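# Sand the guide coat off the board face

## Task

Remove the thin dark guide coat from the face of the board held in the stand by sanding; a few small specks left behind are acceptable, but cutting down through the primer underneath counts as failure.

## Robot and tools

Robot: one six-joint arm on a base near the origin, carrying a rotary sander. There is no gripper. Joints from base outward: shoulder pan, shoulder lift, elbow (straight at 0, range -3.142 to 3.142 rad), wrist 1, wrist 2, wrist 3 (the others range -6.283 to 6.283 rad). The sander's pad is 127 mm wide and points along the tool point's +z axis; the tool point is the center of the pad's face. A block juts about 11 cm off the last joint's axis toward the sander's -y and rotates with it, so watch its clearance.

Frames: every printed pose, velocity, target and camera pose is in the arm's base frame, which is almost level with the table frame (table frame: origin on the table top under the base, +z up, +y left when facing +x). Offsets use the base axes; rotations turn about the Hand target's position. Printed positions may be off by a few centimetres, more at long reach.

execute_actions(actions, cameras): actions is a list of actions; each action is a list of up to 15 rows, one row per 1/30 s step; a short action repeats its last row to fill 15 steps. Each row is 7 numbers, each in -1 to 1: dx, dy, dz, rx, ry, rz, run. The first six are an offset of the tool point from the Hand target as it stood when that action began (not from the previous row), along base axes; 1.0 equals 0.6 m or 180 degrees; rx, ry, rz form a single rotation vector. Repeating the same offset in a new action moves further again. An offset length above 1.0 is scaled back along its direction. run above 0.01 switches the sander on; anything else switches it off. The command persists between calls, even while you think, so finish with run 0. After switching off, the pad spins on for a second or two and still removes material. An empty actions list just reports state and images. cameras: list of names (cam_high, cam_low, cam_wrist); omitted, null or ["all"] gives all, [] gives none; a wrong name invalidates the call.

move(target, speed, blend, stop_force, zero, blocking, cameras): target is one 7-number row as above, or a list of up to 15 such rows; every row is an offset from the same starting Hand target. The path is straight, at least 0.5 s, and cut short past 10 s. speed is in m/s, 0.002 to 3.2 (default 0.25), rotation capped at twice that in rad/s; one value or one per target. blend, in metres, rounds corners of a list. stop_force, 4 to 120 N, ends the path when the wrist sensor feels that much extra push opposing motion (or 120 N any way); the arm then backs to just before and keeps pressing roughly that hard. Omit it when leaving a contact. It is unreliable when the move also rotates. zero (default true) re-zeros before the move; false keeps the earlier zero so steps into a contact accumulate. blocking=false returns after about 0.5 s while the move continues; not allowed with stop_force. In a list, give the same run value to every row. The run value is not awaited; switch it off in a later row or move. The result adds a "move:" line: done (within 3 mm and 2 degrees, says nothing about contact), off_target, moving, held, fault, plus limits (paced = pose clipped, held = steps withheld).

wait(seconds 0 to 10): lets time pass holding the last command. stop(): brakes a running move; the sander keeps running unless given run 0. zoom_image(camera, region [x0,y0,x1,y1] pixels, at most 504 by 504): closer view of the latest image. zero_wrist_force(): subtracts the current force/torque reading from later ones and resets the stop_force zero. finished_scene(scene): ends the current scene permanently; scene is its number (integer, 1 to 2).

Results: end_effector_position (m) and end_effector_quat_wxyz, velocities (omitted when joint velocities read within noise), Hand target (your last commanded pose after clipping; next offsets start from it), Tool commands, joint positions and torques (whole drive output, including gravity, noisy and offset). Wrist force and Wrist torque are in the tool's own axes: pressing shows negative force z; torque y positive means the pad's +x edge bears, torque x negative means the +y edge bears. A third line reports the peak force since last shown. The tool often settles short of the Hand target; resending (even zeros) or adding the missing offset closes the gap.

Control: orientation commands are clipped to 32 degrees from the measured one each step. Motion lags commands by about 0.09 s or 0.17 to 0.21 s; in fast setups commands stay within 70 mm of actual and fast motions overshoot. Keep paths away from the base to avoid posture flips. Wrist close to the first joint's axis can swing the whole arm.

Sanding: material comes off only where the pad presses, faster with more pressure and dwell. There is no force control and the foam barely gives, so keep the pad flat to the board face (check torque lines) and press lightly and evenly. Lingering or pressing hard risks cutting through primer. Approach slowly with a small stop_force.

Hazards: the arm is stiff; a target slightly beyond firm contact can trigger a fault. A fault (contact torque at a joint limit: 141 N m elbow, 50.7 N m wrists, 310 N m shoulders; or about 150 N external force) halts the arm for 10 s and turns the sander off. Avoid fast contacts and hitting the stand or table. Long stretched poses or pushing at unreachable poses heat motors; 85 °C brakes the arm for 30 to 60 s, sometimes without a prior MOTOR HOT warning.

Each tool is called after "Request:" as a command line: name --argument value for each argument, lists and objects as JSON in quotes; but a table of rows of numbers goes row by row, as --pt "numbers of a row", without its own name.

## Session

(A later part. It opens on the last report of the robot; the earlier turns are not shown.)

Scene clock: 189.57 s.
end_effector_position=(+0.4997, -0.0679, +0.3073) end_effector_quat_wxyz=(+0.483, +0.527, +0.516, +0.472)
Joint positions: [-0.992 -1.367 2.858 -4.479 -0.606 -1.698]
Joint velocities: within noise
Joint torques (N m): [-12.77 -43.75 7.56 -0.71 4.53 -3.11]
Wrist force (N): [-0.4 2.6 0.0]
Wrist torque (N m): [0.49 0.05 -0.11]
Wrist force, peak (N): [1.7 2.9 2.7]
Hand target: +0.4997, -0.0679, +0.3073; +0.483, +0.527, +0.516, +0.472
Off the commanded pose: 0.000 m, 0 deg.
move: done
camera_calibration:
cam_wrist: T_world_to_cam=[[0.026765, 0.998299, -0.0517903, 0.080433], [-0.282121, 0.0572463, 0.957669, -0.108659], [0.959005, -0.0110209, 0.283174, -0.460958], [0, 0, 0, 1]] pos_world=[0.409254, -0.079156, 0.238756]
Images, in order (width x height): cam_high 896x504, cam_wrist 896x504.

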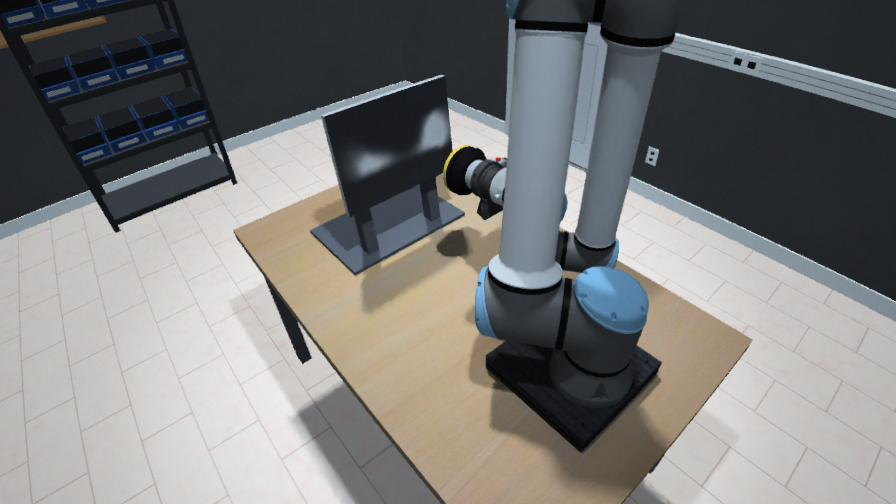

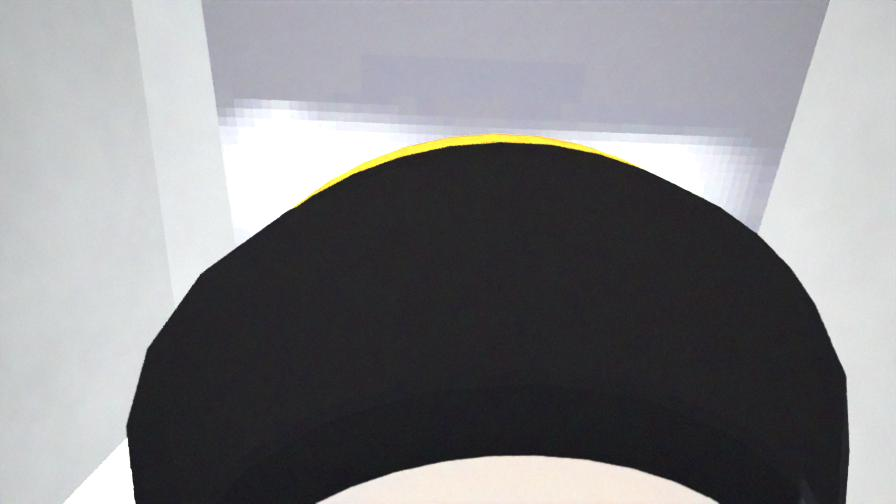

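Request:
move --target '[0.397, 0.0465, 0, 0, 0, 0, 0]' --speed 0.3 --cameras '[]'

Request:
move --target '[0.03, 0, 0, 0, 0, 0, 0]' --speed 0.004 --stop_force 6 --cameras '[]'

Request:
move --pt "-0.01 0 0 0 0 0 0" --pt "0.0107 0 0.1667 0 0 0 0" --speed 0.15 --blend '[0.002,0]' --cameras '[]'

Request:
move --target '[0.03, 0, 0, 0, 0, 0, 0]' --speed 0.004 --stop_force 6 --cameras '[]'

Request:
move --pt "-0.01 0 0 0 0 0 0" --pt "0.0016 0.25 0 0 0 0 0" --speed 0.15 --blend '[0.002,0]' --cameras '[]'

Request:
move --target '[0.03, 0, 0, 0, 0, 0, 0]' --speed 0.004 --stop_force 6 --cameras '[]'

Request:
move --pt "-0.02 0 0 0 0 0 0" --pt "-0.016 -0.5167 0 0 0 0 0" --speed 0.15 --blend '[0.002,0]' --cameras '[]'

Request:
move --target '[0.03, 0, 0, 0, 0, 0, 0]' --speed 0.004 --stop_force 6 --cameras '[]'

Request:
move --pt "-0.035 0 0 0 0 0 0" --pt "-0.035 0 -0.345 0 0 0 0" --speed 0.15 --blend '[0.002,0]' --cameras '[]'

Request:
move --target '[0.03, 0, 0, 0, 0, 0, 0]' --speed 0.004 --stop_force 6 --cameras '[]'

Request:
move --pt "-0.01 0 0 0 0 0 0" --pt "0.002 0.2667 0 0 0 0 0" --speed 0.15 --blend '[0.002,0]' --cameras '[]'

Request:
move --target '[0.03, 0, 0, 0, 0, 0, 0]' --speed 0.004 --stop_force 6 --cameras '[]'

Request:
move --pt "-0.01 0 0 0 0 0 0" --pt "0.0016 0.25 0 0 0 0 0" --speed 0.15 --blend '[0.002,0]' --cameras '[]'

Request:
move --target '[0.03, 0, 0, 0, 0, 0, 0]' --speed 0.004 --stop_force 6 --cameras '[]'

Scene clock: 218.77 s.
end_effector_position=(+0.7377, -0.0401, +0.3074) end_effector_quat_wxyz=(+0.483, +0.527, +0.516, +0.472)
Joint positions: [-0.436 -1.167 2.374 -4.253 -1.158 -1.61]
Joint velocities: within noise
Joint torques (N m): [17.11 -44.19 -37.71 -1.28 -4.67 2.87]
Wrist force (N): [-0.5 2.7 0.7]
Wrist torque (N m): [0.55 0.10 -0.13]
Wrist force, peak (N): [0.0 2.7 3.2]
Hand target: +0.7379, -0.0400, +0.3073; +0.483, +0.527, +0.516, +0.472
Off the commanded pose: 0.000 m, 0 deg.
move: done
No camera images: "cameras" was empty.

Scene clock: 220.50 s.
end_effector_position=(+0.7421, -0.0400, +0.3074) end_effector_quat_wxyz=(+0.483, +0.527, +0.516, +0.472)
Joint positions: [-0.432 -1.163 2.365 -4.248 -1.163 -1.609]
Joint velocities: within noise
Joint torques (N m): [-7.52 -65.4 -13.51 -4.34 2.1 2.11]
Wrist force (N): [-1.6 2.1 -11.1]
Wrist torque (N m): [0.58 0.17 -0.14]
Wrist force, peak (N): [-1.0 2.5 -11.2]
Hand target: +0.7420, -0.0400, +0.3073; +0.483, +0.527, +0.516, +0.472 (not the last commanded pose)
Off the commanded pose: 0.014 m, 0 deg.
move: contact
No camera images: "cameras" was empty.

Scene clock: 221.97 s.
end_effector_position=(+0.7484, -0.0400, +0.4072) end_effector_quat_wxyz=(+0.483, +0.527, +0.516, +0.472)
Joint positions: [-0.426 -1.357 2.321 -4.011 -1.168 -1.609]
Joint velocities: within noise
Joint torques (N m): [14.05 -69.71 -47.97 -1.61 -4.2 -3.6]
Wrist force (N): [-0.8 2.2 0.9]
Wrist torque (N m): [0.49 0.17 -0.18]
Wrist force, peak (N): [-1.6 2.5 -10.8]
Hand target: +0.7484, -0.0400, +0.4074; +0.483, +0.527, +0.516, +0.472
Off the commanded pose: 0.000 m, 0 deg.
move: done
No camera images: "cameras" was empty.

Scene clock: 223.30 s.
end_effector_position=(+0.7510, -0.0400, +0.4074) end_effector_quat_wxyz=(+0.483, +0.527, +0.516, +0.472)
Joint positions: [-0.424 -1.354 2.316 -4.009 -1.171 -1.608]
Joint velocities: within noise
Joint torques (N m): [-11.02 -66.07 -24.13 -3.11 1.74 2.13]
Wrist force (N): [-1.3 1.8 -10.4]
Wrist torque (N m): [0.54 0.17 -0.18]
Wrist force, peak (N): [-1.2 2.3 -10.8]
Hand target: +0.7509, -0.0400, +0.4074; +0.483, +0.527, +0.516, +0.472 (not the last commanded pose)
Off the commanded pose: 0.015 m, 0 deg.
move: contact
No camera images: "cameras" was empty.

Scene clock: 225.07 s.
end_effector_position=(+0.7519, +0.1098, +0.4074) end_effector_quat_wxyz=(+0.483, +0.527, +0.516, +0.472)
Joint positions: [-0.119 -1.336 2.29 -4.009 -1.474 -1.58]
Joint velocities: within noise
Joint torques (N m): [12.11 -39.01 -51.07 -2.14 -3.62 2.87]
Wrist force (N): [-0.9 1.9 0.7]
Wrist torque (N m): [0.43 0.16 -0.19]
Wrist force, peak (N): [-1.3 2.2 -10.0]
Hand target: +0.7519, +0.1100, +0.4074; +0.483, +0.527, +0.516, +0.472
Off the commanded pose: 0.000 m, 0 deg.
move: done
No camera images: "cameras" was empty.

Scene clock: 226.40 s.
end_effector_position=(+0.7545, +0.1100, +0.4074) end_effector_quat_wxyz=(+0.483, +0.527, +0.516, +0.472)
Joint positions: [-0.118 -1.332 2.285 -4.007 -1.475 -1.58]
Joint velocities: within noise
Joint torques (N m): [3.16 -66.74 -24.92 -3.64 -1.78 2.68]
Wrist force (N): [-1.8 2.2 -9.6]
Wrist torque (N m): [0.60 0.16 -0.18]
Wrist force, peak (N): [-1.3 1.8 -10.0]
Hand target: +0.7544, +0.1100, +0.4074; +0.483, +0.527, +0.516, +0.472 (not the last commanded pose)
Off the commanded pose: 0.015 m, 0 deg.
move: contact
No camera images: "cameras" was empty.

Scene clock: 229.23 s.
end_effector_position=(+0.7447, -0.1998, +0.4074) end_effector_quat_wxyz=(+0.483, +0.527, +0.516, +0.472)
Joint positions: [-0.709 -1.318 2.264 -3.975 -0.887 -1.643]
Joint velocities: within noise
Joint torques (N m): [-8.35 -40.27 -48.53 -1.13 4.54 -3.46]
Wrist force (N): [-1.2 1.8 0.5]
Wrist torque (N m): [0.44 0.13 -0.16]
Wrist force, peak (N): [-1.3 2.5 -9.0]
Hand target: +0.7448, -0.2001, +0.4074; +0.483, +0.527, +0.516, +0.472
Off the commanded pose: 0.000 m, 0 deg.
move: done
No camera images: "cameras" was empty.

Scene clock: 231.23 s.
end_effector_position=(+0.7473, -0.2001, +0.4073) end_effector_quat_wxyz=(+0.483, +0.527, +0.516, +0.472)
Joint positions: [-0.706 -1.314 2.259 -3.973 -0.889 -1.643]
Joint velocities: within noise
Joint torques (N m): [-12.79 -69.4 -22.16 -4.34 2.89 -1.24]
Wrist force (N): [-0.2 3.0 -6.7]
Wrist torque (N m): [0.55 0.22 -0.15]
Wrist force, peak (N): [-1.8 1.5 -10.8]
Hand target: +0.7473, -0.2001, +0.4074; +0.483, +0.527, +0.516, +0.472 (not the last commanded pose)
Off the commanded pose: 0.015 m, 0 deg.
move: contact
No camera images: "cameras" was empty.

Scene clock: 233.50 s.
end_effector_position=(+0.7263, -0.2001, +0.2005) end_effector_quat_wxyz=(+0.483, +0.527, +0.516, +0.472)
Joint positions: [-0.735 -0.917 2.318 -4.427 -0.861 -1.647]
Joint velocities: within noise
Joint torques (N m): [14.85 -52.65 -28.31 -7.14 -3.78 3.41]
Wrist force (N): [-0.6 2.2 -0.3]
Wrist torque (N m): [0.50 0.06 -0.17]
Wrist force, peak (N): [-0.4 2.8 -6.8]
Hand target: +0.7263, -0.2001, +0.2004; +0.483, +0.527, +0.516, +0.472
Off the commanded pose: 0.000 m, 0 deg.
move: done
No camera images: "cameras" was empty.

Scene clock: 234.87 s.
end_effector_position=(+0.7290, -0.2001, +0.2004) end_effector_quat_wxyz=(+0.483, +0.527, +0.516, +0.472)
Joint positions: [-0.731 -0.915 2.313 -4.424 -0.865 -1.646]
Joint velocities: within noise
Joint torques (N m): [-10.81 -66.88 -2.08 -4.55 2.47 1.56]
Wrist force (N): [0.3 2.0 -10.7]
Wrist torque (N m): [0.53 0.14 -0.18]
Wrist force, peak (N): [-1.0 1.8 -11.2]
Hand target: +0.7289, -0.2001, +0.2004; +0.483, +0.527, +0.516, +0.472 (not the last commanded pose)
Off the commanded pose: 0.015 m, 0 deg.
move: contact
No camera images: "cameras" was empty.

Scene clock: 236.70 s.
end_effector_position=(+0.7301, -0.0402, +0.2004) end_effector_quat_wxyz=(+0.483, +0.527, +0.516, +0.472)
Joint positions: [-0.443 -0.927 2.378 -4.497 -1.151 -1.611]
Joint velocities: within noise
Joint torques (N m): [13.3 -50.88 -25.23 -7.34 -3.29 3.42]
Wrist force (N): [-0.4 2.3 0.5]
Wrist torque (N m): [0.51 0.08 -0.15]
Wrist force, peak (N): [0.5 2.0 -10.2]
Hand target: +0.7301, -0.0400, +0.2004; +0.483, +0.527, +0.516, +0.472
Off the commanded pose: 0.000 m, 0 deg.
move: done
No camera images: "cameras" was empty.

Scene clock: 238.00 s.
end_effector_position=(+0.7327, -0.0400, +0.2004) end_effector_quat_wxyz=(+0.483, +0.527, +0.516, +0.472)
Joint positions: [-0.441 -0.926 2.373 -4.493 -1.154 -1.61]
Joint velocities: within noise
Joint torques (N m): [-10.26 -61.86 -0.88 -5.87 1.67 2.24]
Wrist force (N): [-1.2 2.0 -11.3]
Wrist torque (N m): [0.54 0.11 -0.16]
Wrist force, peak (N): [-1.4 2.1 -11.5]
Hand target: +0.7326, -0.0400, +0.2004; +0.483, +0.527, +0.516, +0.472 (not the last commanded pose)
Off the commanded pose: 0.015 m, 0 deg.
move: contact
No camera images: "cameras" was empty.

Scene clock: 239.77 s.
end_effector_position=(+0.7335, +0.1098, +0.2004) end_effector_quat_wxyz=(+0.483, +0.527, +0.516, +0.472)
Joint positions: [-0.124 -0.921 2.346 -4.478 -1.469 -1.58]
Joint velocities: within noise
Joint torques (N m): [14.99 -51.92 -26 -1.6 -4.51 3.32]
Wrist force (N): [-0.3 2.0 0.0]
Wrist torque (N m): [0.51 0.07 -0.17]
Wrist force, peak (N): [-1.3 2.0 -10.9]
Hand target: +0.7335, +0.1100, +0.2004; +0.483, +0.527, +0.516, +0.472
Off the commanded pose: 0.000 m, 0 deg.
move: done
No camera images: "cameras" was empty.

Scene clock: 241.10 s.
end_effector_position=(+0.7361, +0.1100, +0.2004) end_effector_quat_wxyz=(+0.483, +0.527, +0.516, +0.472)
Joint positions: [-0.123 -0.92 2.341 -4.474 -1.47 -1.58]
Joint velocities: within noise
Joint torques (N m): [3.93 -62.84 -3.8 -5.45 -2.32 2.88]
Wrist force (N): [-1.4 1.6 -11.3]
Wrist torque (N m): [0.54 0.08 -0.17]
Wrist force, peak (N): [-1.3 1.6 -11.4]
Hand target: +0.7360, +0.1100, +0.2004; +0.483, +0.527, +0.516, +0.472 (not the last commanded pose)
Off the commanded pose: 0.015 m, 0 deg.
move: contact
No camera images: "cameras" was empty.

Request:
move --pt "-0.03 0 0 0 0 0 0" --pt "0.0145 -0.5167 0.345 0 0 0 0" --speed 0.2 --blend '[0.002,0]' --cameras '[]'

Request:
move --target '[0.03, 0, 0, 0, 0, 0, 0]' --speed 0.004 --stop_force 6 --cameras '[]'

Request:
move --pt "0.0004 0 0 0 0 0 1" --pt "0.0123 0.5167 0 0 0 0 1" --pt "-0.06 0.5167 0 0 0 0 0" --speed '[0.01, 0.05, 0.1]' --blocking false --cameras '[]'

Request:
wait --seconds 0.7 --cameras '[]'

Request:
wait --seconds 0.7 --cameras '[]'

Request:
wait --seconds 0.7 --cameras '[]'

Request:
wait --seconds 0.7 --cameras '[]'

Request:
wait --seconds 0.7 --cameras '[]'

Request:
wait --seconds 0.7 --cameras '[]'

Request:
wait --seconds 0.7 --cameras '[]'

Request:
wait --seconds 0.7 --cameras '[]'

Request:
wait --seconds 4

Scene clock: 264.97 s.
end_effector_position=(+0.7447, -0.1999, +0.4072) end_effector_quat_wxyz=(+0.483, +0.527, +0.516, +0.472)
Joint positions: [-0.71 -1.318 2.264 -3.975 -0.886 -1.643]
Joint velocities: within noise
Joint torques (N m): [-15.93 -70.85 -49.81 -0.79 5.31 -3.8]
Wrist force (N): [-1.6 2.1 0.5]
Wrist torque (N m): [0.47 0.18 -0.16]
Wrist force, peak (N): [-1.1 1.5 -11.0]
Hand target: +0.7447, -0.2001, +0.4074; +0.483, +0.527, +0.516, +0.472
Off the commanded pose: 0.000 m, 0 deg.
move: done
No camera images: "cameras" was empty.

Scene clock: 266.97 s.
end_effector_position=(+0.7473, -0.2001, +0.4073) end_effector_quat_wxyz=(+0.483, +0.527, +0.516, +0.472)
Joint positions: [-0.706 -1.314 2.259 -3.973 -0.889 -1.643]
Joint velocities: within noise
Joint torques (N m): [-11.6 -69.85 -22.54 -3.92 2.71 -0.14]
Wrist force (N): [-0.3 3.3 -6.3]
Wrist torque (N m): [0.57 0.23 -0.14]
Wrist force, peak (N): [-1.5 1.8 -10.6]
Hand target: +0.7473, -0.2001, +0.4074; +0.483, +0.527, +0.516, +0.472 (not the last commanded pose)
Off the commanded pose: 0.015 m, 0 deg.
move: contact
No camera images: "cameras" was empty.

Scene clock: 267.47 s.
end_effector_position=(+0.7473, -0.2000, +0.4073) end_effector_quat_wxyz=(+0.483, +0.527, +0.516, +0.472)
Joint positions: [-0.706 -1.314 2.259 -3.973 -0.889 -1.643]
Joint velocities: within noise
Joint torques (N m): [13.88 -42.29 -51.13 -2.86 -2.88 -1.6]
Wrist force (N): [-1.3 2.0 -6.2]
Wrist torque (N m): [0.56 0.19 -0.21]
Wrist force, peak (N): [-1.3 2.0 -6.2]
Hand target: +0.7475, -0.2001, +0.4074; +0.483, +0.527, +0.516, +0.472
Tool commands: tool/run=+1.0
Off the commanded pose: 0.312 m, 0 deg.
move: running; path passed 1 of 3 targets; target 3's new numbers were not sent
No camera images: "cameras" was empty.

Scene clock: 268.17 s.
end_effector_position=(+0.7479, -0.1840, +0.4073) end_effector_quat_wxyz=(+0.483, +0.527, +0.516, +0.472) end_effector_velocity=(+0.001, +0.048, +0.000) end_effector_angular_velocity=(+0.000, +0.000, +0.000)
Joint positions: [-0.681 -1.321 2.268 -3.979 -0.914 -1.639]
Joint velocities: [0.077 -0.019 0.028 -0.015 -0.076 0.011]
Joint torques (N m): [15.45 -67.36 -26.07 -4.05 -4.42 3.51]
Wrist force (N): [-1.2 2.2 -17.2]
Wrist torque (N m): [0.64 0.15 -0.21]
Wrist force, peak (N): [-1.7 2.1 -21.1]
Hand target: +0.7481, -0.1756, +0.4074; +0.483, +0.527, +0.516, +0.472
Tool commands: tool/run=+1.0
Off the commanded pose: 0.296 m, 0 deg.
earlier move: running; path passed 1 of 3 targets; target 3's new numbers were not sent
wait: 0.70 s; no rest
No camera images: "cameras" was empty.

Scene clock: 268.87 s.
end_effector_position=(+0.7486, -0.1494, +0.4074) end_effector_quat_wxyz=(+0.483, +0.527, +0.516, +0.472) end_effector_velocity=(+0.001, +0.050, +0.000) end_effector_angular_velocity=(+0.000, +0.000, +0.000)
Joint positions: [-0.625 -1.333 2.286 -3.989 -0.971 -1.631]
Joint velocities: [0.084 -0.016 0.023 -0.013 -0.084 0.011]
Joint torques (N m): [18.19 -66.85 -24.31 -4.57 -4.59 3.27]
Wrist force (N): [-1.3 2.7 -15.8]
Wrist torque (N m): [0.61 0.15 -0.26]
Wrist force, peak (N): [-1.5 2.2 -17.2]
Hand target: +0.7489, -0.1406, +0.4074; +0.483, +0.527, +0.516, +0.472
Tool commands: tool/run=+1.0
Off the commanded pose: 0.262 m, 0 deg.
earlier move: running; path passed 1 of 3 targets; target 3's new numbers were not sent
wait: 0.70 s; no rest
No camera images: "cameras" was empty.

Scene clock: 269.57 s.
end_effector_position=(+0.7494, -0.1143, +0.4074) end_effector_quat_wxyz=(+0.483, +0.527, +0.516, +0.472) end_effector_velocity=(+0.001, +0.050, +0.000) end_effector_angular_velocity=(+0.000, +0.000, +0.000)
Joint positions: [-0.563 -1.343 2.301 -3.997 -1.031 -1.624]
Joint velocities: [0.089 -0.012 0.017 -0.01 -0.089 0.011]
Joint torques (N m): [18.74 -59.65 -24.88 -4.73 -3.85 2.64]
Wrist force (N): [-1.3 2.6 -15.6]
Wrist torque (N m): [0.62 0.21 -0.24]
Wrist force, peak (N): [-0.9 2.8 -16.1]
Hand target: +0.7497, -0.1057, +0.4074; +0.483, +0.527, +0.516, +0.472
Tool commands: tool/run=+1.0
Off the commanded pose: 0.227 m, 0 deg.
earlier move: running; path passed 1 of 3 targets; target 3's new numbers were not sent
wait: 0.70 s; no rest
No camera images: "cameras" was empty.

Scene clock: 270.27 s.
end_effector_position=(+0.7502, -0.0795, +0.4074) end_effector_quat_wxyz=(+0.483, +0.527, +0.516, +0.472) end_effector_velocity=(+0.001, +0.052, +0.000) end_effector_angular_velocity=(+0.000, +0.000, +0.002)
Joint positions: [-0.5 -1.35 2.31 -4.004 -1.095 -1.617]
Joint velocities: [0.096 -0.008 0.011 -0.008 -0.093 0.011]
Joint torques (N m): [17.36 -62.85 -25.11 -4.22 -3.81 3.43]
Wrist force (N): [-1.4 2.4 -15.7]
Wrist torque (N m): [0.65 0.22 -0.24]
Wrist force, peak (N): [-1.3 2.6 -16.0]
Hand target: +0.7505, -0.0707, +0.4074; +0.483, +0.527, +0.516, +0.472
Tool commands: tool/run=+1.0
Off the commanded pose: 0.193 m, 0 deg.
earlier move: running; path passed 1 of 3 targets; target 3's new numbers were not sent
wait: 0.70 s; no rest
No camera images: "cameras" was empty.

Scene clock: 270.97 s.
end_effector_position=(+0.7510, -0.0443, +0.4074) end_effector_quat_wxyz=(+0.483, +0.527, +0.516, +0.472) end_effector_velocity=(+0.001, +0.050, +0.000) end_effector_angular_velocity=(+0.000, +0.000, +0.000)
Joint positions: [-0.432 -1.353 2.316 -4.008 -1.162 -1.609]
Joint velocities: [0.097 -0.003 0.005 -0.005 -0.097 0.01]
Joint torques (N m): [15.23 -68.73 -27.54 -4.7 -4.29 2.84]
Wrist force (N): [-0.8 2.9 -16.0]
Wrist torque (N m): [0.72 0.12 -0.24]
Wrist force, peak (N): [-0.8 2.6 -16.3]
Hand target: +0.7513, -0.0357, +0.4074; +0.483, +0.527, +0.516, +0.472
Tool commands: tool/run=+1.0
Off the commanded pose: 0.159 m, 0 deg.
earlier move: running; path passed 1 of 3 targets; target 3's new numbers were not sent
wait: 0.70 s; no rest
No camera images: "cameras" was empty.

Scene clock: 271.67 s.
end_effector_position=(+0.7517, -0.0095, +0.4073) end_effector_quat_wxyz=(+0.483, +0.527, +0.516, +0.472) end_effector_velocity=(+0.000, +0.049, -0.001) end_effector_angular_velocity=(+0.001, +0.002, -0.002)
Joint positions: [-0.363 -1.354 2.317 -4.011 -1.23 -1.602]
Joint velocities: [0.099 0.001 0 -0.003 -0.1 0.01]
Joint torques (N m): [17.08 -37.66 -48.76 -4.7 -3.84 3.77]
Wrist force (N): [-0.6 2.1 -10.3]
Wrist torque (N m): [0.56 0.11 -0.20]
Wrist force, peak (N): [-0.9 2.4 -16.2]
Hand target: +0.7521, -0.0007, +0.4074; +0.483, +0.527, +0.516, +0.472
Tool commands: tool/run=+1.0
Off the commanded pose: 0.126 m, 0 deg.
earlier move: running; path passed 1 of 3 targets; target 3's new numbers were not sent
wait: 0.70 s; no rest
No camera images: "cameras" was empty.

Scene clock: 272.37 s.
end_effector_position=(+0.7526, +0.0256, +0.4074) end_effector_quat_wxyz=(+0.483, +0.527, +0.516, +0.472) end_effector_velocity=(+0.001, +0.051, +0.000) end_effector_angular_velocity=(+0.000, +0.000, +0.002)
Joint positions: [-0.292 -1.351 2.313 -4.012 -1.301 -1.596]
Joint velocities: [0.103 0.006 -0.009 0 -0.101 0.01]
Joint torques (N m): [10.04 -33.08 -54.65 -4.6 -3.94 3.56]
Wrist force (N): [-0.7 2.5 -13.9]
Wrist torque (N m): [0.61 0.11 -0.20]
Wrist force, peak (N): [-0.7 2.5 -13.9]
Hand target: +0.7529, +0.0342, +0.4074; +0.483, +0.527, +0.516, +0.472
Tool commands: tool/run=+1.0
Off the commanded pose: 0.094 m, 0 deg.
earlier move: running; path passed 1 of 3 targets; target 3's new numbers were not sent
wait: 0.70 s; no rest
No camera images: "cameras" was empty.

Scene clock: 273.07 s.
end_effector_position=(+0.7534, +0.0604, +0.4074) end_effector_quat_wxyz=(+0.483, +0.527, +0.516, +0.472) end_effector_velocity=(+0.001, +0.050, +0.000) end_effector_angular_velocity=(+0.000, +0.000, +0.000)
Joint positions: [-0.221 -1.345 2.304 -4.011 -1.373 -1.589]
Joint velocities: [0.104 0.011 -0.015 0.003 -0.103 0.009]
Joint torques (N m): [13.06 -34.89 -55.46 -1.44 -4.64 3.43]
Wrist force (N): [-0.7 2.4 -13.6]
Wrist torque (N m): [0.59 0.11 -0.24]
Wrist force, peak (N): [-0.6 2.7 -14.3]
Hand target: +0.7537, +0.0692, +0.4074; +0.483, +0.527, +0.516, +0.472
Tool commands: tool/run=+1.0
Off the commanded pose: 0.065 m, 0 deg.
earlier move: running; path passed 1 of 3 targets; target 3's new numbers were not sent
wait: 0.70 s; no rest
No camera images: "cameras" was empty.

Scene clock: 275.37 s.
end_effector_position=(+0.7113, +0.1099, +0.4073) end_effector_quat_wxyz=(+0.483, +0.527, +0.516, +0.472)
Joint positions: [-0.13 -1.389 2.365 -4.029 -1.463 -1.581]
Joint velocities: within noise
Joint torques (N m): [-10.36 -60.75 -21.33 -7.03 2.67 -3.9]
Wrist force (N): [-1.0 2.1 0.9]
Wrist torque (N m): [0.48 0.18 -0.14]
Wrist force, peak (N): [-1.0 2.6 -14.0]
Hand target: +0.7113, +0.1099, +0.4074; +0.483, +0.527, +0.516, +0.472
Tool commands: tool/run=+0.0
Off the commanded pose: 0.000 m, 0 deg.
earlier move: done
wait: 2.30 of 4 s (the move ended)
camera_calibration:
cam_wrist: T_world_to_cam=[[0.0264729, 0.998302, -0.0518783, -0.0974384], [-0.282046, 0.0572472, 0.957691, -0.154967], [0.959036, -0.0107208, 0.283083, -0.690259], [0, 0, 0, 1]] pos_world=[0.620854, 0.0987443, 0.338756]

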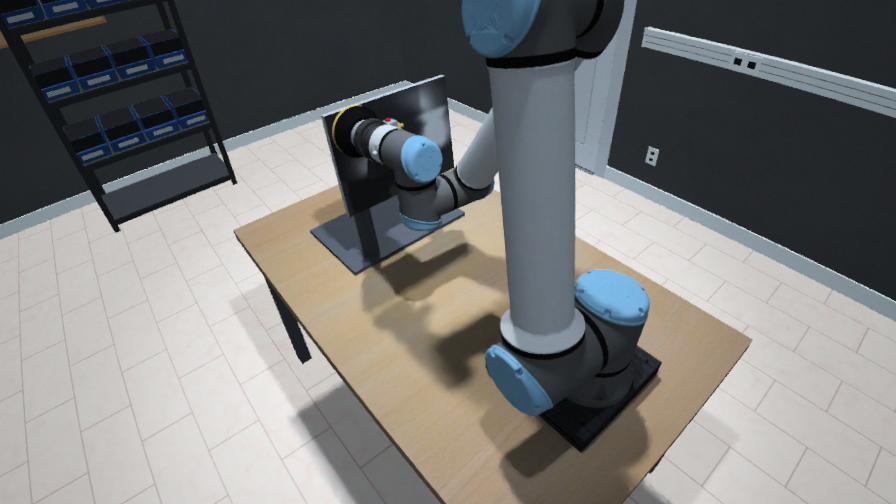

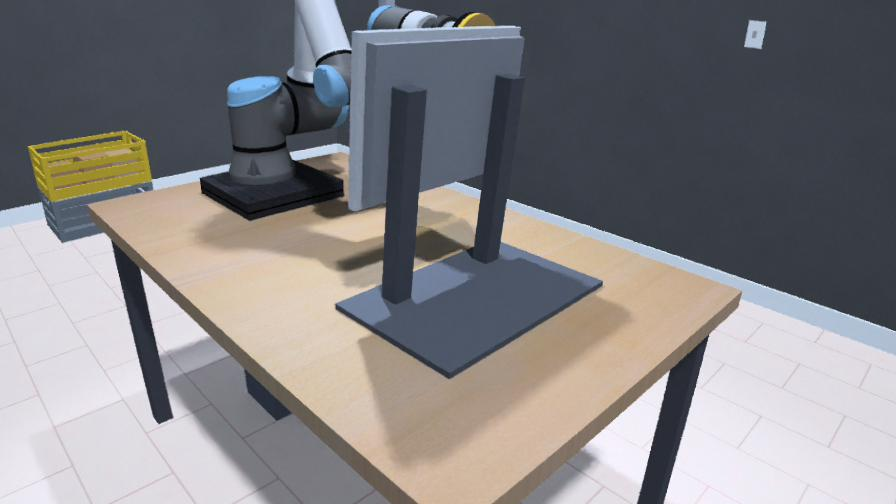

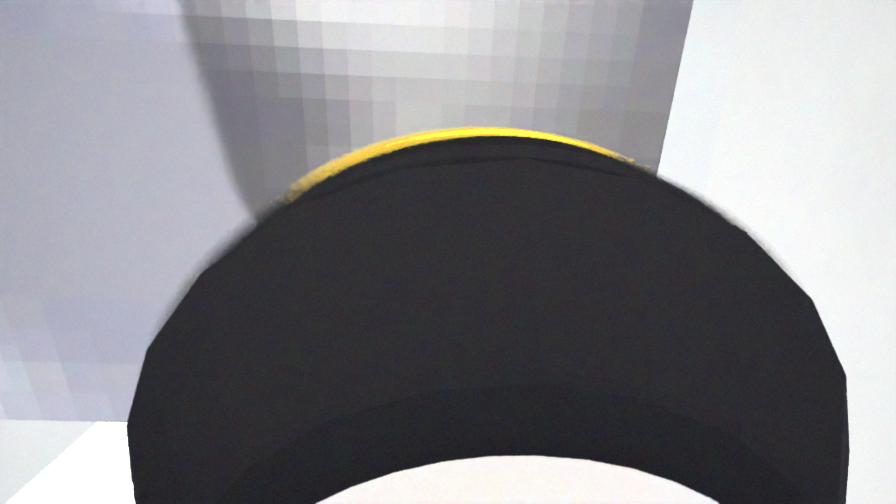

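Request:
move --target '[-0.33, -0.3, -0.1667, 0, 0, 0, 0]' --speed 0.5 --cameras '["cam_high"]'

Request:
zoom_image --camera "cam_high" --region '[310, 60, 470, 240]'

Scene clock: 283.77 s.
end_effector_position=(+0.5133, -0.0700, +0.3074) end_effector_quat_wxyz=(+0.483, +0.527, +0.516, +0.472)
Joint positions: [-0.942 -1.356 2.824 -4.466 -0.656 -1.686]
Joint velocities: within noise
Joint torques (N m): [-12.96 -16.76 4.42 -6.87 4.75 1.98]
Wrist force (N): [-0.7 2.4 0.3]
Wrist torque (N m): [0.48 0.13 -0.12]
Wrist force, peak (N): [1.6 3.9 2.9]
Hand target: +0.5133, -0.0701, +0.3073; +0.483, +0.527, +0.516, +0.472
Off the commanded pose: 0.000 m, 0 deg.
move: done
Images, in order (width x height): cam_high 896x504.

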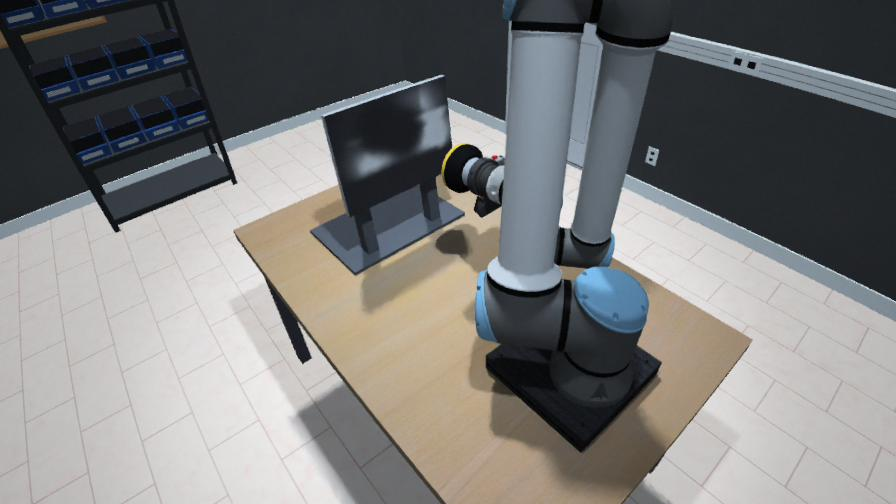

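Scaled by 2.800 from the camera's 896x504 image, which has a finer 1280x720 frame.

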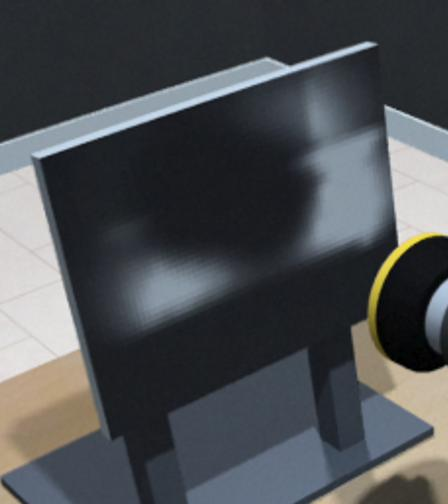

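Request:
move --target '[0.3995, 0.3335, 0.2045, 0, 0, 0, 0]' --speed 0.3 --cameras '[]'

Request:
move --pt "0.0073 0 0 0 0 0 1" --pt "-0.0062 -0.5833 0 0 0 0 1" --pt "-0.03 -0.5833 0 0 0 0 1" --speed '[0.02,0.05,0.1]' --cameras '[]'

Request:
move --target '[-0.0298,0,-0.325,0,0,0,1]' --speed 0.2 --cameras '[]'

Request:
move --pt "0.025 0 0 0 0 0 1" --pt "0.0383 0.5833 0 0 0 0 1" --pt "0.01 0.5833 0 0 0 0 1" --speed '[0.05,0.05,0.1]' --cameras '[]'

Request:
move --pt "0 0 -0.0833 0 0 0 1" --pt "0.021 0 -0.0833 0 0 0 1" --pt "0.0075 -0.5833 -0.0833 0 0 0 1" --pt "-0.05 -0.5833 -0.0833 0 0 0 0" --speed '[0.1,0.05,0.05,0.1]' --cameras '[]'

Request:
move --target '[-0.3, 0.2, 0.2, 0, 0, 0, 0]' --speed 0.4 --cameras '["cam_high"]'

Request:
zoom_image --camera "cam_high" --region '[310, 60, 470, 240]'

Scene clock: 304.37 s.
end_effector_position=(+0.7528, +0.1300, +0.4300) end_effector_quat_wxyz=(+0.483, +0.527, +0.516, +0.472)
Joint positions: [-0.078 -1.366 2.267 -3.955 -1.515 -1.576]
Joint velocities: within noise
Joint torques (N m): [15.12 -42.4 -54.01 -2.4 -4.26 3.21]
Wrist force (N): [-1.1 2.0 0.5]
Wrist torque (N m): [0.47 0.19 -0.14]
Wrist force, peak (N): [1.4 3.3 2.4]
Hand target: +0.7530, +0.1300, +0.4300; +0.483, +0.527, +0.516, +0.472
Off the commanded pose: 0.000 m, 0 deg.
move: done
No camera images: "cameras" was empty.

Scene clock: 312.30 s.
end_effector_position=(+0.7352, -0.2199, +0.4300) end_effector_quat_wxyz=(+0.483, +0.527, +0.516, +0.472)
Joint positions: [-0.752 -1.358 2.255 -3.921 -0.844 -1.649]
Joint velocities: within noise
Joint torques (N m): [-10.99 -70.82 -20.49 -5.77 2.9 -3.49]
Wrist force (N): [-1.1 1.7 0.6]
Wrist torque (N m): [0.43 0.15 -0.18]
Wrist force, peak (N): [-0.6 2.5 -23.6]
Hand target: +0.7350, -0.2199, +0.4300; +0.483, +0.527, +0.516, +0.472
Off the commanded pose: 0.000 m, 0 deg.
move: done
No camera images: "cameras" was empty.

Scene clock: 314.07 s.
end_effector_position=(+0.7171, -0.2199, +0.2352) end_effector_quat_wxyz=(+0.483, +0.527, +0.516, +0.472)
Joint positions: [-0.777 -0.993 2.328 -4.356 -0.819 -1.654]
Joint velocities: within noise
Joint torques (N m): [-11.03 -50.77 -28.65 -4.86 3.02 3.02]
Wrist force (N): [-0.5 1.9 0.2]
Wrist torque (N m): [0.46 0.06 -0.18]
Wrist force, peak (N): [-1.4 4.4 0.2]
Hand target: +0.7171, -0.2199, +0.2350; +0.483, +0.527, +0.516, +0.472
Off the commanded pose: 0.000 m, 0 deg.
move: done
No camera images: "cameras" was empty.

Scene clock: 322.13 s.
end_effector_position=(+0.7234, +0.1300, +0.2350) end_effector_quat_wxyz=(+0.483, +0.527, +0.516, +0.472)
Joint positions: [-0.083 -1.001 2.363 -4.416 -1.51 -1.577]
Joint velocities: within noise
Joint torques (N m): [13.73 -82.45 -0.22 -6.24 -3.25 3.51]
Wrist force (N): [-0.4 2.1 0.5]
Wrist torque (N m): [0.50 0.07 -0.18]
Wrist force, peak (N): [-1.0 1.9 -32.5]
Hand target: +0.7231, +0.1300, +0.2350; +0.483, +0.527, +0.516, +0.472
Off the commanded pose: 0.000 m, 0 deg.
move: done
No camera images: "cameras" was empty.

Scene clock: 331.40 s.
end_effector_position=(+0.6931, -0.2199, +0.1851) end_effector_quat_wxyz=(+0.483, +0.527, +0.516, +0.472)
Joint positions: [-0.814 -0.89 2.357 -4.485 -0.783 -1.66]
Joint velocities: within noise
Joint torques (N m): [-12.49 -80.55 3.94 -5.81 3.31 -3.38]
Wrist force (N): [-0.4 2.0 0.2]
Wrist torque (N m): [0.49 0.06 -0.14]
Wrist force, peak (N): [-0.2 2.4 -28.2]
Hand target: +0.6931, -0.2199, +0.1851; +0.483, +0.527, +0.516, +0.472
Off the commanded pose: 0.000 m, 0 deg.
move: done
No camera images: "cameras" was empty.

Scene clock: 333.13 s.
end_effector_position=(+0.5132, -0.0999, +0.3050) end_effector_quat_wxyz=(+0.483, +0.527, +0.516, +0.472)
Joint positions: [-1.021 -1.341 2.809 -4.449 -0.578 -1.706]
Joint velocities: within noise
Joint torques (N m): [-16.28 -47.94 5.85 -0.9 4.59 -4.04]
Wrist force (N): [-0.7 2.2 0.2]
Wrist torque (N m): [0.50 0.12 -0.10]
Wrist force, peak (N): [1.6 3.7 -2.4]
Hand target: +0.5131, -0.0999, +0.3051; +0.483, +0.527, +0.516, +0.472
Off the commanded pose: 0.000 m, 0 deg.
move: done
Images, in order (width x height): cam_high 896x504.

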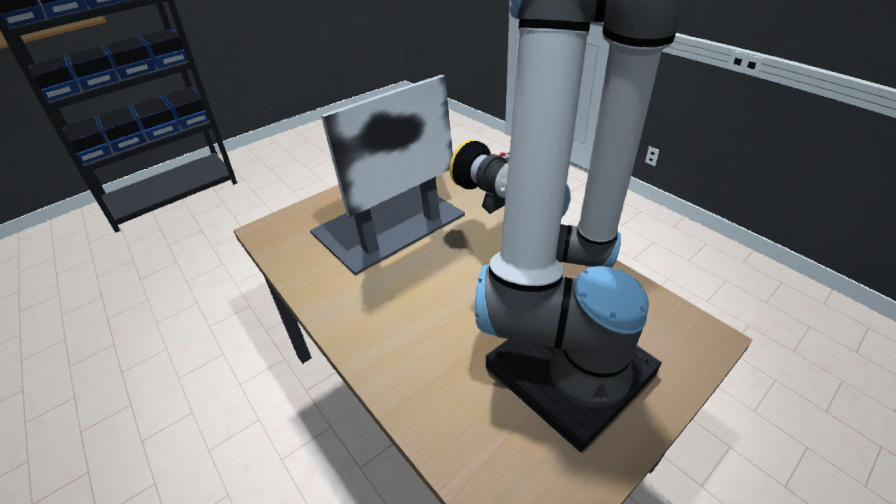

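Scaled by 2.800 from the camera's 896x504 image, which has a finer 1280x720 frame.

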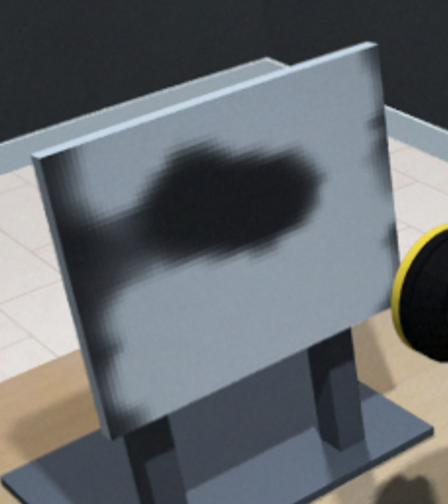

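Request:
move --target '[0.4015, 0.4415, 0.2248, 0, 0, 0, 0]' --speed 0.3 --cameras '[]'

Request:
move --pt "0.0085 0 0 0 0 0 1" --pt "-0.0307 0 -0.4417 0 0 0 1" --pt "-0.05 0 -0.4417 0 0 0 1" --speed '[0.02,0.05,0.1]' --cameras '[]'

Request:
move --target '[0.035,-0.0583,0.2917,0,0,0,1]' --speed 0.2 --cameras '[]'

Request:
move --pt "0.0088 0 0 0 0 0 1" --pt "0.0058 -0.1333 0 0 0 0 1" --pt "-0.04 -0.1333 0 0 0 0 1" --speed '[0.02,0.04,0.1]' --cameras '[]'

Request:
move --target '[0.0383,-0.5333,0.15,0,0,0,1]' --speed 0.2 --cameras '[]'

Request:
move --pt "0.0085 0 0 0 0 0 1" --pt "-0.0307 0 -0.4417 0 0 0 1" --pt "-0.05 0 -0.4417 0 0 0 0" --speed '[0.02,0.05,0.1]' --cameras '[]'

Request:
move --target '[-0.3, 0.25, 0.2, 0, 0, 0, 0]' --speed 0.4 --cameras '["cam_high"]'

Request:
zoom_image --camera "cam_high" --region '[310, 60, 470, 240]'

Scene clock: 356.03 s.
end_effector_position=(+0.7538, +0.1649, +0.4399) end_effector_quat_wxyz=(+0.483, +0.527, +0.516, +0.472)
Joint positions: [-0.008 -1.367 2.241 -3.928 -1.585 -1.57]
Joint velocities: within noise
Joint torques (N m): [12.95 -35.42 -53.18 -1.85 -4.95 3.16]
Wrist force (N): [-1.3 2.0 0.4]
Wrist torque (N m): [0.48 0.20 -0.15]
Wrist force, peak (N): [1.2 3.5 1.9]
Hand target: +0.7540, +0.1650, +0.4399; +0.483, +0.527, +0.516, +0.472
Off the commanded pose: 0.000 m, 0 deg.
move: done
No camera images: "cameras" was empty.

Scene clock: 362.30 s.
end_effector_position=(+0.7242, +0.1650, +0.1750) end_effector_quat_wxyz=(+0.483, +0.527, +0.516, +0.472)
Joint positions: [-0.008 -0.862 2.323 -4.515 -1.585 -1.57]
Joint velocities: within noise
Joint torques (N m): [-13.02 -57.62 3.56 -6.64 2.67 -3.05]
Wrist force (N): [-0.3 2.5 0.2]
Wrist torque (N m): [0.57 0.03 -0.22]
Wrist force, peak (N): [-0.8 2.8 -15.4]
Hand target: +0.7240, +0.1650, +0.1749; +0.483, +0.527, +0.516, +0.472
Off the commanded pose: 0.000 m, 0 deg.
move: done
No camera images: "cameras" was empty.

Scene clock: 364.00 s.
end_effector_position=(+0.7450, +0.1300, +0.3498) end_effector_quat_wxyz=(+0.483, +0.527, +0.516, +0.472)
Joint positions: [-0.079 -1.23 2.316 -4.14 -1.514 -1.576]
Joint velocities: within noise
Joint torques (N m): [-12.15 -72.48 -42.72 -3.77 2.68 -3.19]
Wrist force (N): [-0.6 2.1 0.1]
Wrist torque (N m): [0.48 0.10 -0.17]
Wrist force, peak (N): [-1.0 4.4 0.0]
Hand target: +0.7450, +0.1300, +0.3499; +0.483, +0.527, +0.516, +0.472
Off the commanded pose: 0.000 m, 0 deg.
move: done
No camera images: "cameras" was empty.

Scene clock: 367.17 s.
end_effector_position=(+0.7212, +0.0500, +0.3499) end_effector_quat_wxyz=(+0.483, +0.527, +0.516, +0.472)
Joint positions: [-0.259 -1.274 2.391 -4.17 -1.335 -1.592]
Joint velocities: within noise
Joint torques (N m): [-11.67 -69 -11.27 -5.83 2.4 -3.43]
Wrist force (N): [-0.9 2.6 0.8]
Wrist torque (N m): [0.48 0.16 -0.17]
Wrist force, peak (N): [-0.2 2.5 -34.2]
Hand target: +0.7210, +0.0500, +0.3499; +0.483, +0.527, +0.516, +0.472
Off the commanded pose: 0.000 m, 0 deg.
move: done
No camera images: "cameras" was empty.

Scene clock: 369.50 s.
end_effector_position=(+0.7439, -0.2696, +0.4398) end_effector_quat_wxyz=(+0.483, +0.527, +0.516, +0.472)
Joint positions: [-0.809 -1.334 2.194 -3.879 -0.788 -1.659]
Joint velocities: within noise
Joint torques (N m): [-13.67 -43.39 -55.61 -2.51 3.4 -3.56]
Wrist force (N): [-1.2 2.1 0.5]
Wrist torque (N m): [0.44 0.15 -0.20]
Wrist force, peak (N): [-3.3 2.6 0.4]
Hand target: +0.7440, -0.2700, +0.4399; +0.483, +0.527, +0.516, +0.472
Off the commanded pose: 0.000 m, 0 deg.
move: done
No camera images: "cameras" was empty.

Scene clock: 376.23 s.
end_effector_position=(+0.7140, -0.2700, +0.1749) end_effector_quat_wxyz=(+0.483, +0.527, +0.516, +0.472)
Joint positions: [-0.852 -0.855 2.274 -4.431 -0.745 -1.667]
Joint velocities: within noise
Joint torques (N m): [-10.4 -59.66 1.48 -5.8 3.37 -3.56]
Wrist force (N): [-0.3 2.3 0.5]
Wrist torque (N m): [0.52 0.02 -0.13]
Wrist force, peak (N): [-0.8 2.4 -7.3]
Hand target: +0.7140, -0.2700, +0.1749; +0.483, +0.527, +0.516, +0.472
Off the commanded pose: 0.000 m, 0 deg.
move: done
No camera images: "cameras" was empty.

Scene clock: 377.90 s.
end_effector_position=(+0.5341, -0.1200, +0.2948) end_effector_quat_wxyz=(+0.483, +0.527, +0.516, +0.472)
Joint positions: [-0.991 -1.278 2.751 -4.462 -0.607 -1.698]
Joint velocities: within noise
Joint torques (N m): [-17.17 -49.9 8.36 -0.75 4.51 -3.4]
Wrist force (N): [-0.8 2.6 -0.1]
Wrist torque (N m): [0.50 0.09 -0.09]
Wrist force, peak (N): [2.0 3.3 -2.1]
Hand target: +0.5340, -0.1200, +0.2949; +0.483, +0.527, +0.516, +0.472
Off the commanded pose: 0.000 m, 0 deg.
move: done
Images, in order (width x height): cam_high 896x504.

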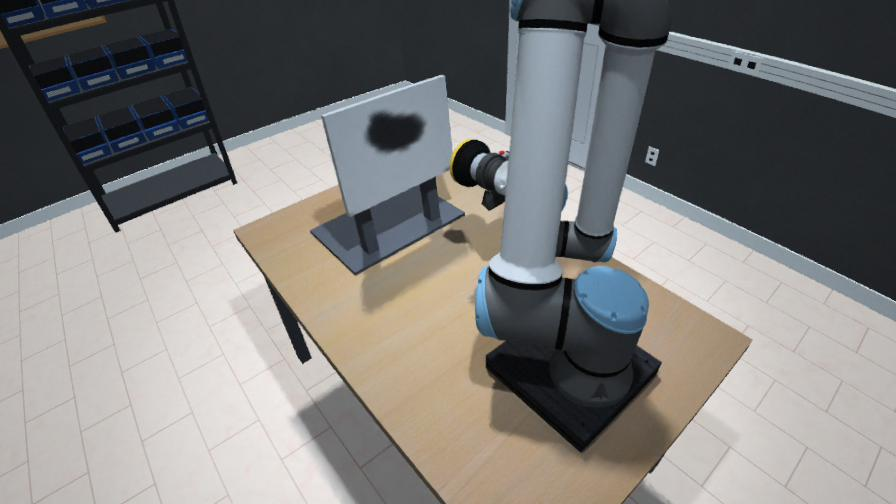

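Scaled by 2.800 from the camera's 896x504 image, which has a finer 1280x720 frame.

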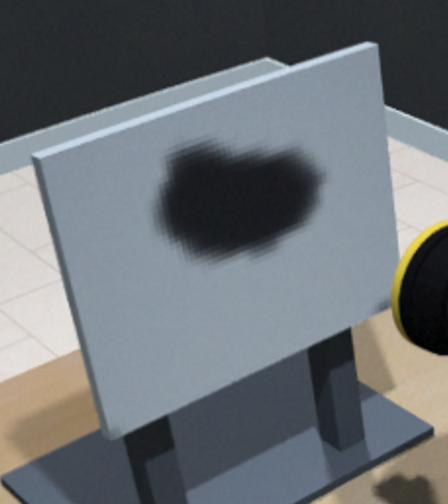

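Request:
move --target '[0.3542, 0.1, 0.1668, 0, -0.0033, 0, 0]' --speed 0.3 --cameras '[]'

Request:
move --target '[0.03,0,0,0,0,0,0]' --speed 0.004 --stop_force 8 --cameras '[]'

Request:
move --target '[0.0006,0,0,0,0,0,0]' --speed 0.004 --cameras '[]'

Scene clock: 385.57 s.
end_effector_position=(+0.7463, -0.0600, +0.3949) end_effector_quat_wxyz=(+0.486, +0.524, +0.513, +0.475)
Joint positions: [-0.467 -1.329 2.327 -4.055 -1.127 -1.608]
Joint velocities: within noise
Joint torques (N m): [9.66 -40.81 -47.45 -1.19 -3.93 2.71]
Wrist force (N): [-0.6 2.3 0.8]
Wrist torque (N m): [0.49 0.16 -0.15]
Wrist force, peak (N): [-0.6 4.0 3.3]
Hand target: +0.7465, -0.0600, +0.3950; +0.486, +0.524, +0.513, +0.475
Off the commanded pose: 0.000 m, 0 deg.
move: done
No camera images: "cameras" was empty.

Scene clock: 386.97 s.
end_effector_position=(+0.7493, -0.0600, +0.3950) end_effector_quat_wxyz=(+0.486, +0.524, +0.513, +0.475)
Joint positions: [-0.464 -1.325 2.321 -4.053 -1.13 -1.608]
Joint velocities: within noise
Joint torques (N m): [-13.02 -67.25 -20.77 -4.39 2.21 2.46]
Wrist force (N): [-1.3 2.2 -11.3]
Wrist torque (N m): [0.91 0.20 -0.16]
Wrist force, peak (N): [-1.2 1.6 -11.8]
Hand target: +0.7492, -0.0600, +0.3950; +0.486, +0.524, +0.513, +0.475 (not the last commanded pose)
Off the commanded pose: 0.015 m, 0 deg.
move: contact
No camera images: "cameras" was empty.

Scene clock: 387.67 s.
end_effector_position=(+0.7495, -0.0600, +0.3950) end_effector_quat_wxyz=(+0.486, +0.524, +0.513, +0.475)
Joint positions: [-0.464 -1.324 2.321 -4.053 -1.13 -1.608]
Joint velocities: within noise
Joint torques (N m): [15.78 -36.19 -54.68 -0.51 -4.13 2.86]
Wrist force (N): [-1.6 1.3 -15.4]
Wrist torque (N m): [0.99 0.29 -0.15]
Wrist force, peak (N): [-1.6 1.3 -15.4]
Hand target: +0.7496, -0.0600, +0.3950; +0.486, +0.524, +0.513, +0.475
Off the commanded pose: 0.000 m, 0 deg.
move: done
No camera images: "cameras" was empty.

Request:
move --target '[-0.004, 0, 0, 0, -0.0039, 0, 0]' --speed 0.05 --cameras '[]'

Request:
move --target '[0.03,0,0,0,0,0,0]' --speed 0.004 --stop_force 8 --cameras '[]'

Request:
move --target '[0.0006,0,0,0,0,0,0]' --speed 0.004 --cameras '[]'

Scene clock: 395.33 s.
end_effector_position=(+0.7472, -0.0600, +0.3950) end_effector_quat_wxyz=(+0.489, +0.522, +0.510, +0.478)
Joint positions: [-0.466 -1.32 2.324 -4.074 -1.128 -1.602]
Joint velocities: within noise
Joint torques (N m): [-10.26 -39.54 -18.79 -7.25 4.24 2.86]
Wrist force (N): [-1.0 2.4 0.8]
Wrist torque (N m): [0.49 0.21 -0.14]
Wrist force, peak (N): [-1.8 1.3 -19.6]
Hand target: +0.7472, -0.0600, +0.3950; +0.489, +0.522, +0.510, +0.478
Off the commanded pose: 0.000 m, 0 deg.
move: done
No camera images: "cameras" was empty.

Scene clock: 396.43 s.
end_effector_position=(+0.7489, -0.0600, +0.3950) end_effector_quat_wxyz=(+0.489, +0.522, +0.510, +0.478)
Joint positions: [-0.465 -1.318 2.321 -4.074 -1.129 -1.602]
Joint velocities: within noise
Joint torques (N m): [-12.94 -65.68 -23.83 -5.14 2.02 2.62]
Wrist force (N): [-1.4 0.9 -9.3]
Wrist torque (N m): [0.92 0.26 -0.15]
Wrist force, peak (N): [-0.9 0.6 -9.7]
Hand target: +0.7488, -0.0600, +0.3950; +0.489, +0.522, +0.510, +0.478 (not the last commanded pose)
Off the commanded pose: 0.016 m, 0 deg.
move: contact
No camera images: "cameras" was empty.

Scene clock: 397.13 s.
end_effector_position=(+0.7490, -0.0600, +0.3950) end_effector_quat_wxyz=(+0.489, +0.522, +0.510, +0.478)
Joint positions: [-0.464 -1.317 2.321 -4.073 -1.129 -1.602]
Joint velocities: within noise
Joint torques (N m): [15.52 -39.81 -52.76 -1.21 -4.12 3.06]
Wrist force (N): [-1.1 0.1 -11.5]
Wrist torque (N m): [1.00 0.23 -0.15]
Wrist force, peak (N): [-1.1 0.1 -11.5]
Hand target: +0.7491, -0.0600, +0.3950; +0.489, +0.522, +0.510, +0.478
Off the commanded pose: 0.000 m, 0 deg.
move: done
No camera images: "cameras" was empty.

Request:
move --pt "0.0003 0 0 0 0 0 1" --pt "-0.0012 -0.0667 0 0 0 0 1" --pt "0.0018 0.0667 0 0 0 0 1" --pt "-0.02 0.0667 0 0 0 0 0" --speed '[0.02,0.05,0.05,0.1]' --cameras '[]'

Request:
move --target '[-0.3, -0.2, -0.1, 0, 0, 0, 0]' --speed 0.4 --cameras '["cam_high"]'

Request:
zoom_image --camera "cam_high" --region '[310, 60, 470, 240]'

Scene clock: 409.93 s.
end_effector_position=(+0.7371, -0.0200, +0.3950) end_effector_quat_wxyz=(+0.489, +0.522, +0.510, +0.478)
Joint positions: [-0.396 -1.336 2.349 -4.085 -1.197 -1.596]
Joint velocities: within noise
Joint torques (N m): [-14.88 -68.13 -20.79 -6.41 2.65 -3.5]
Wrist force (N): [-0.7 2.0 0.4]
Wrist torque (N m): [0.49 0.17 -0.10]
Wrist force, peak (N): [-2.3 3.1 -22.9]
Hand target: +0.7371, -0.0200, +0.3950; +0.489, +0.522, +0.510, +0.478
Off the commanded pose: 0.000 m, 0 deg.
move: done
No camera images: "cameras" was empty.

Scene clock: 411.60 s.
end_effector_position=(+0.5572, -0.1399, +0.3350) end_effector_quat_wxyz=(+0.489, +0.522, +0.510, +0.478)
Joint positions: [-0.963 -1.38 2.675 -4.327 -0.633 -1.66]
Joint velocities: within noise
Joint torques (N m): [-9.85 -19.49 -2.55 -6.84 3.63 -2.97]
Wrist force (N): [-0.2 1.9 0.1]
Wrist torque (N m): [0.42 0.07 -0.06]
Wrist force, peak (N): [0.5 3.3 3.2]
Hand target: +0.5571, -0.1400, +0.3350; +0.489, +0.522, +0.510, +0.478
Off the commanded pose: 0.000 m, 0 deg.
move: done
Images, in order (width x height): cam_high 896x504.

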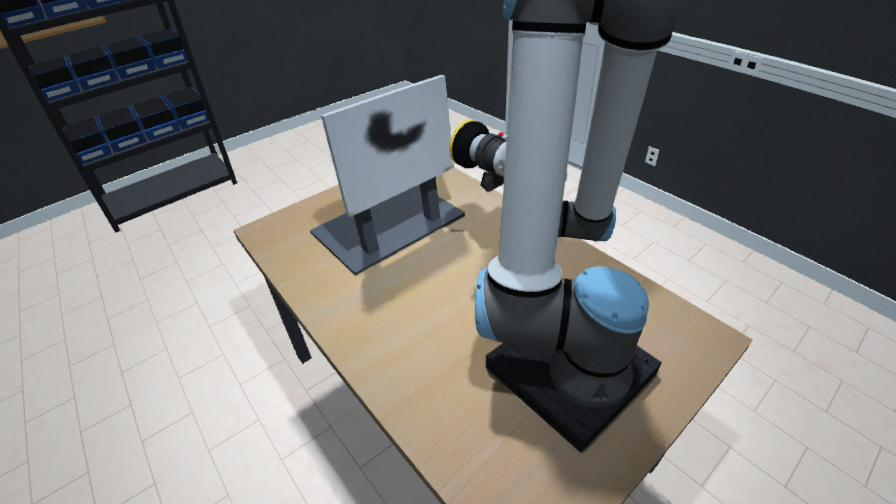

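Scaled by 2.800 from the camera's 896x504 image, which has a finer 1280x720 frame.

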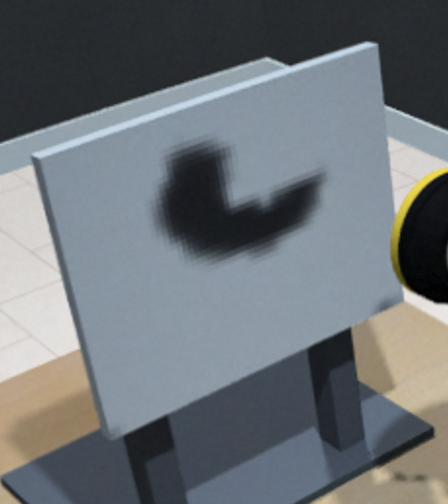

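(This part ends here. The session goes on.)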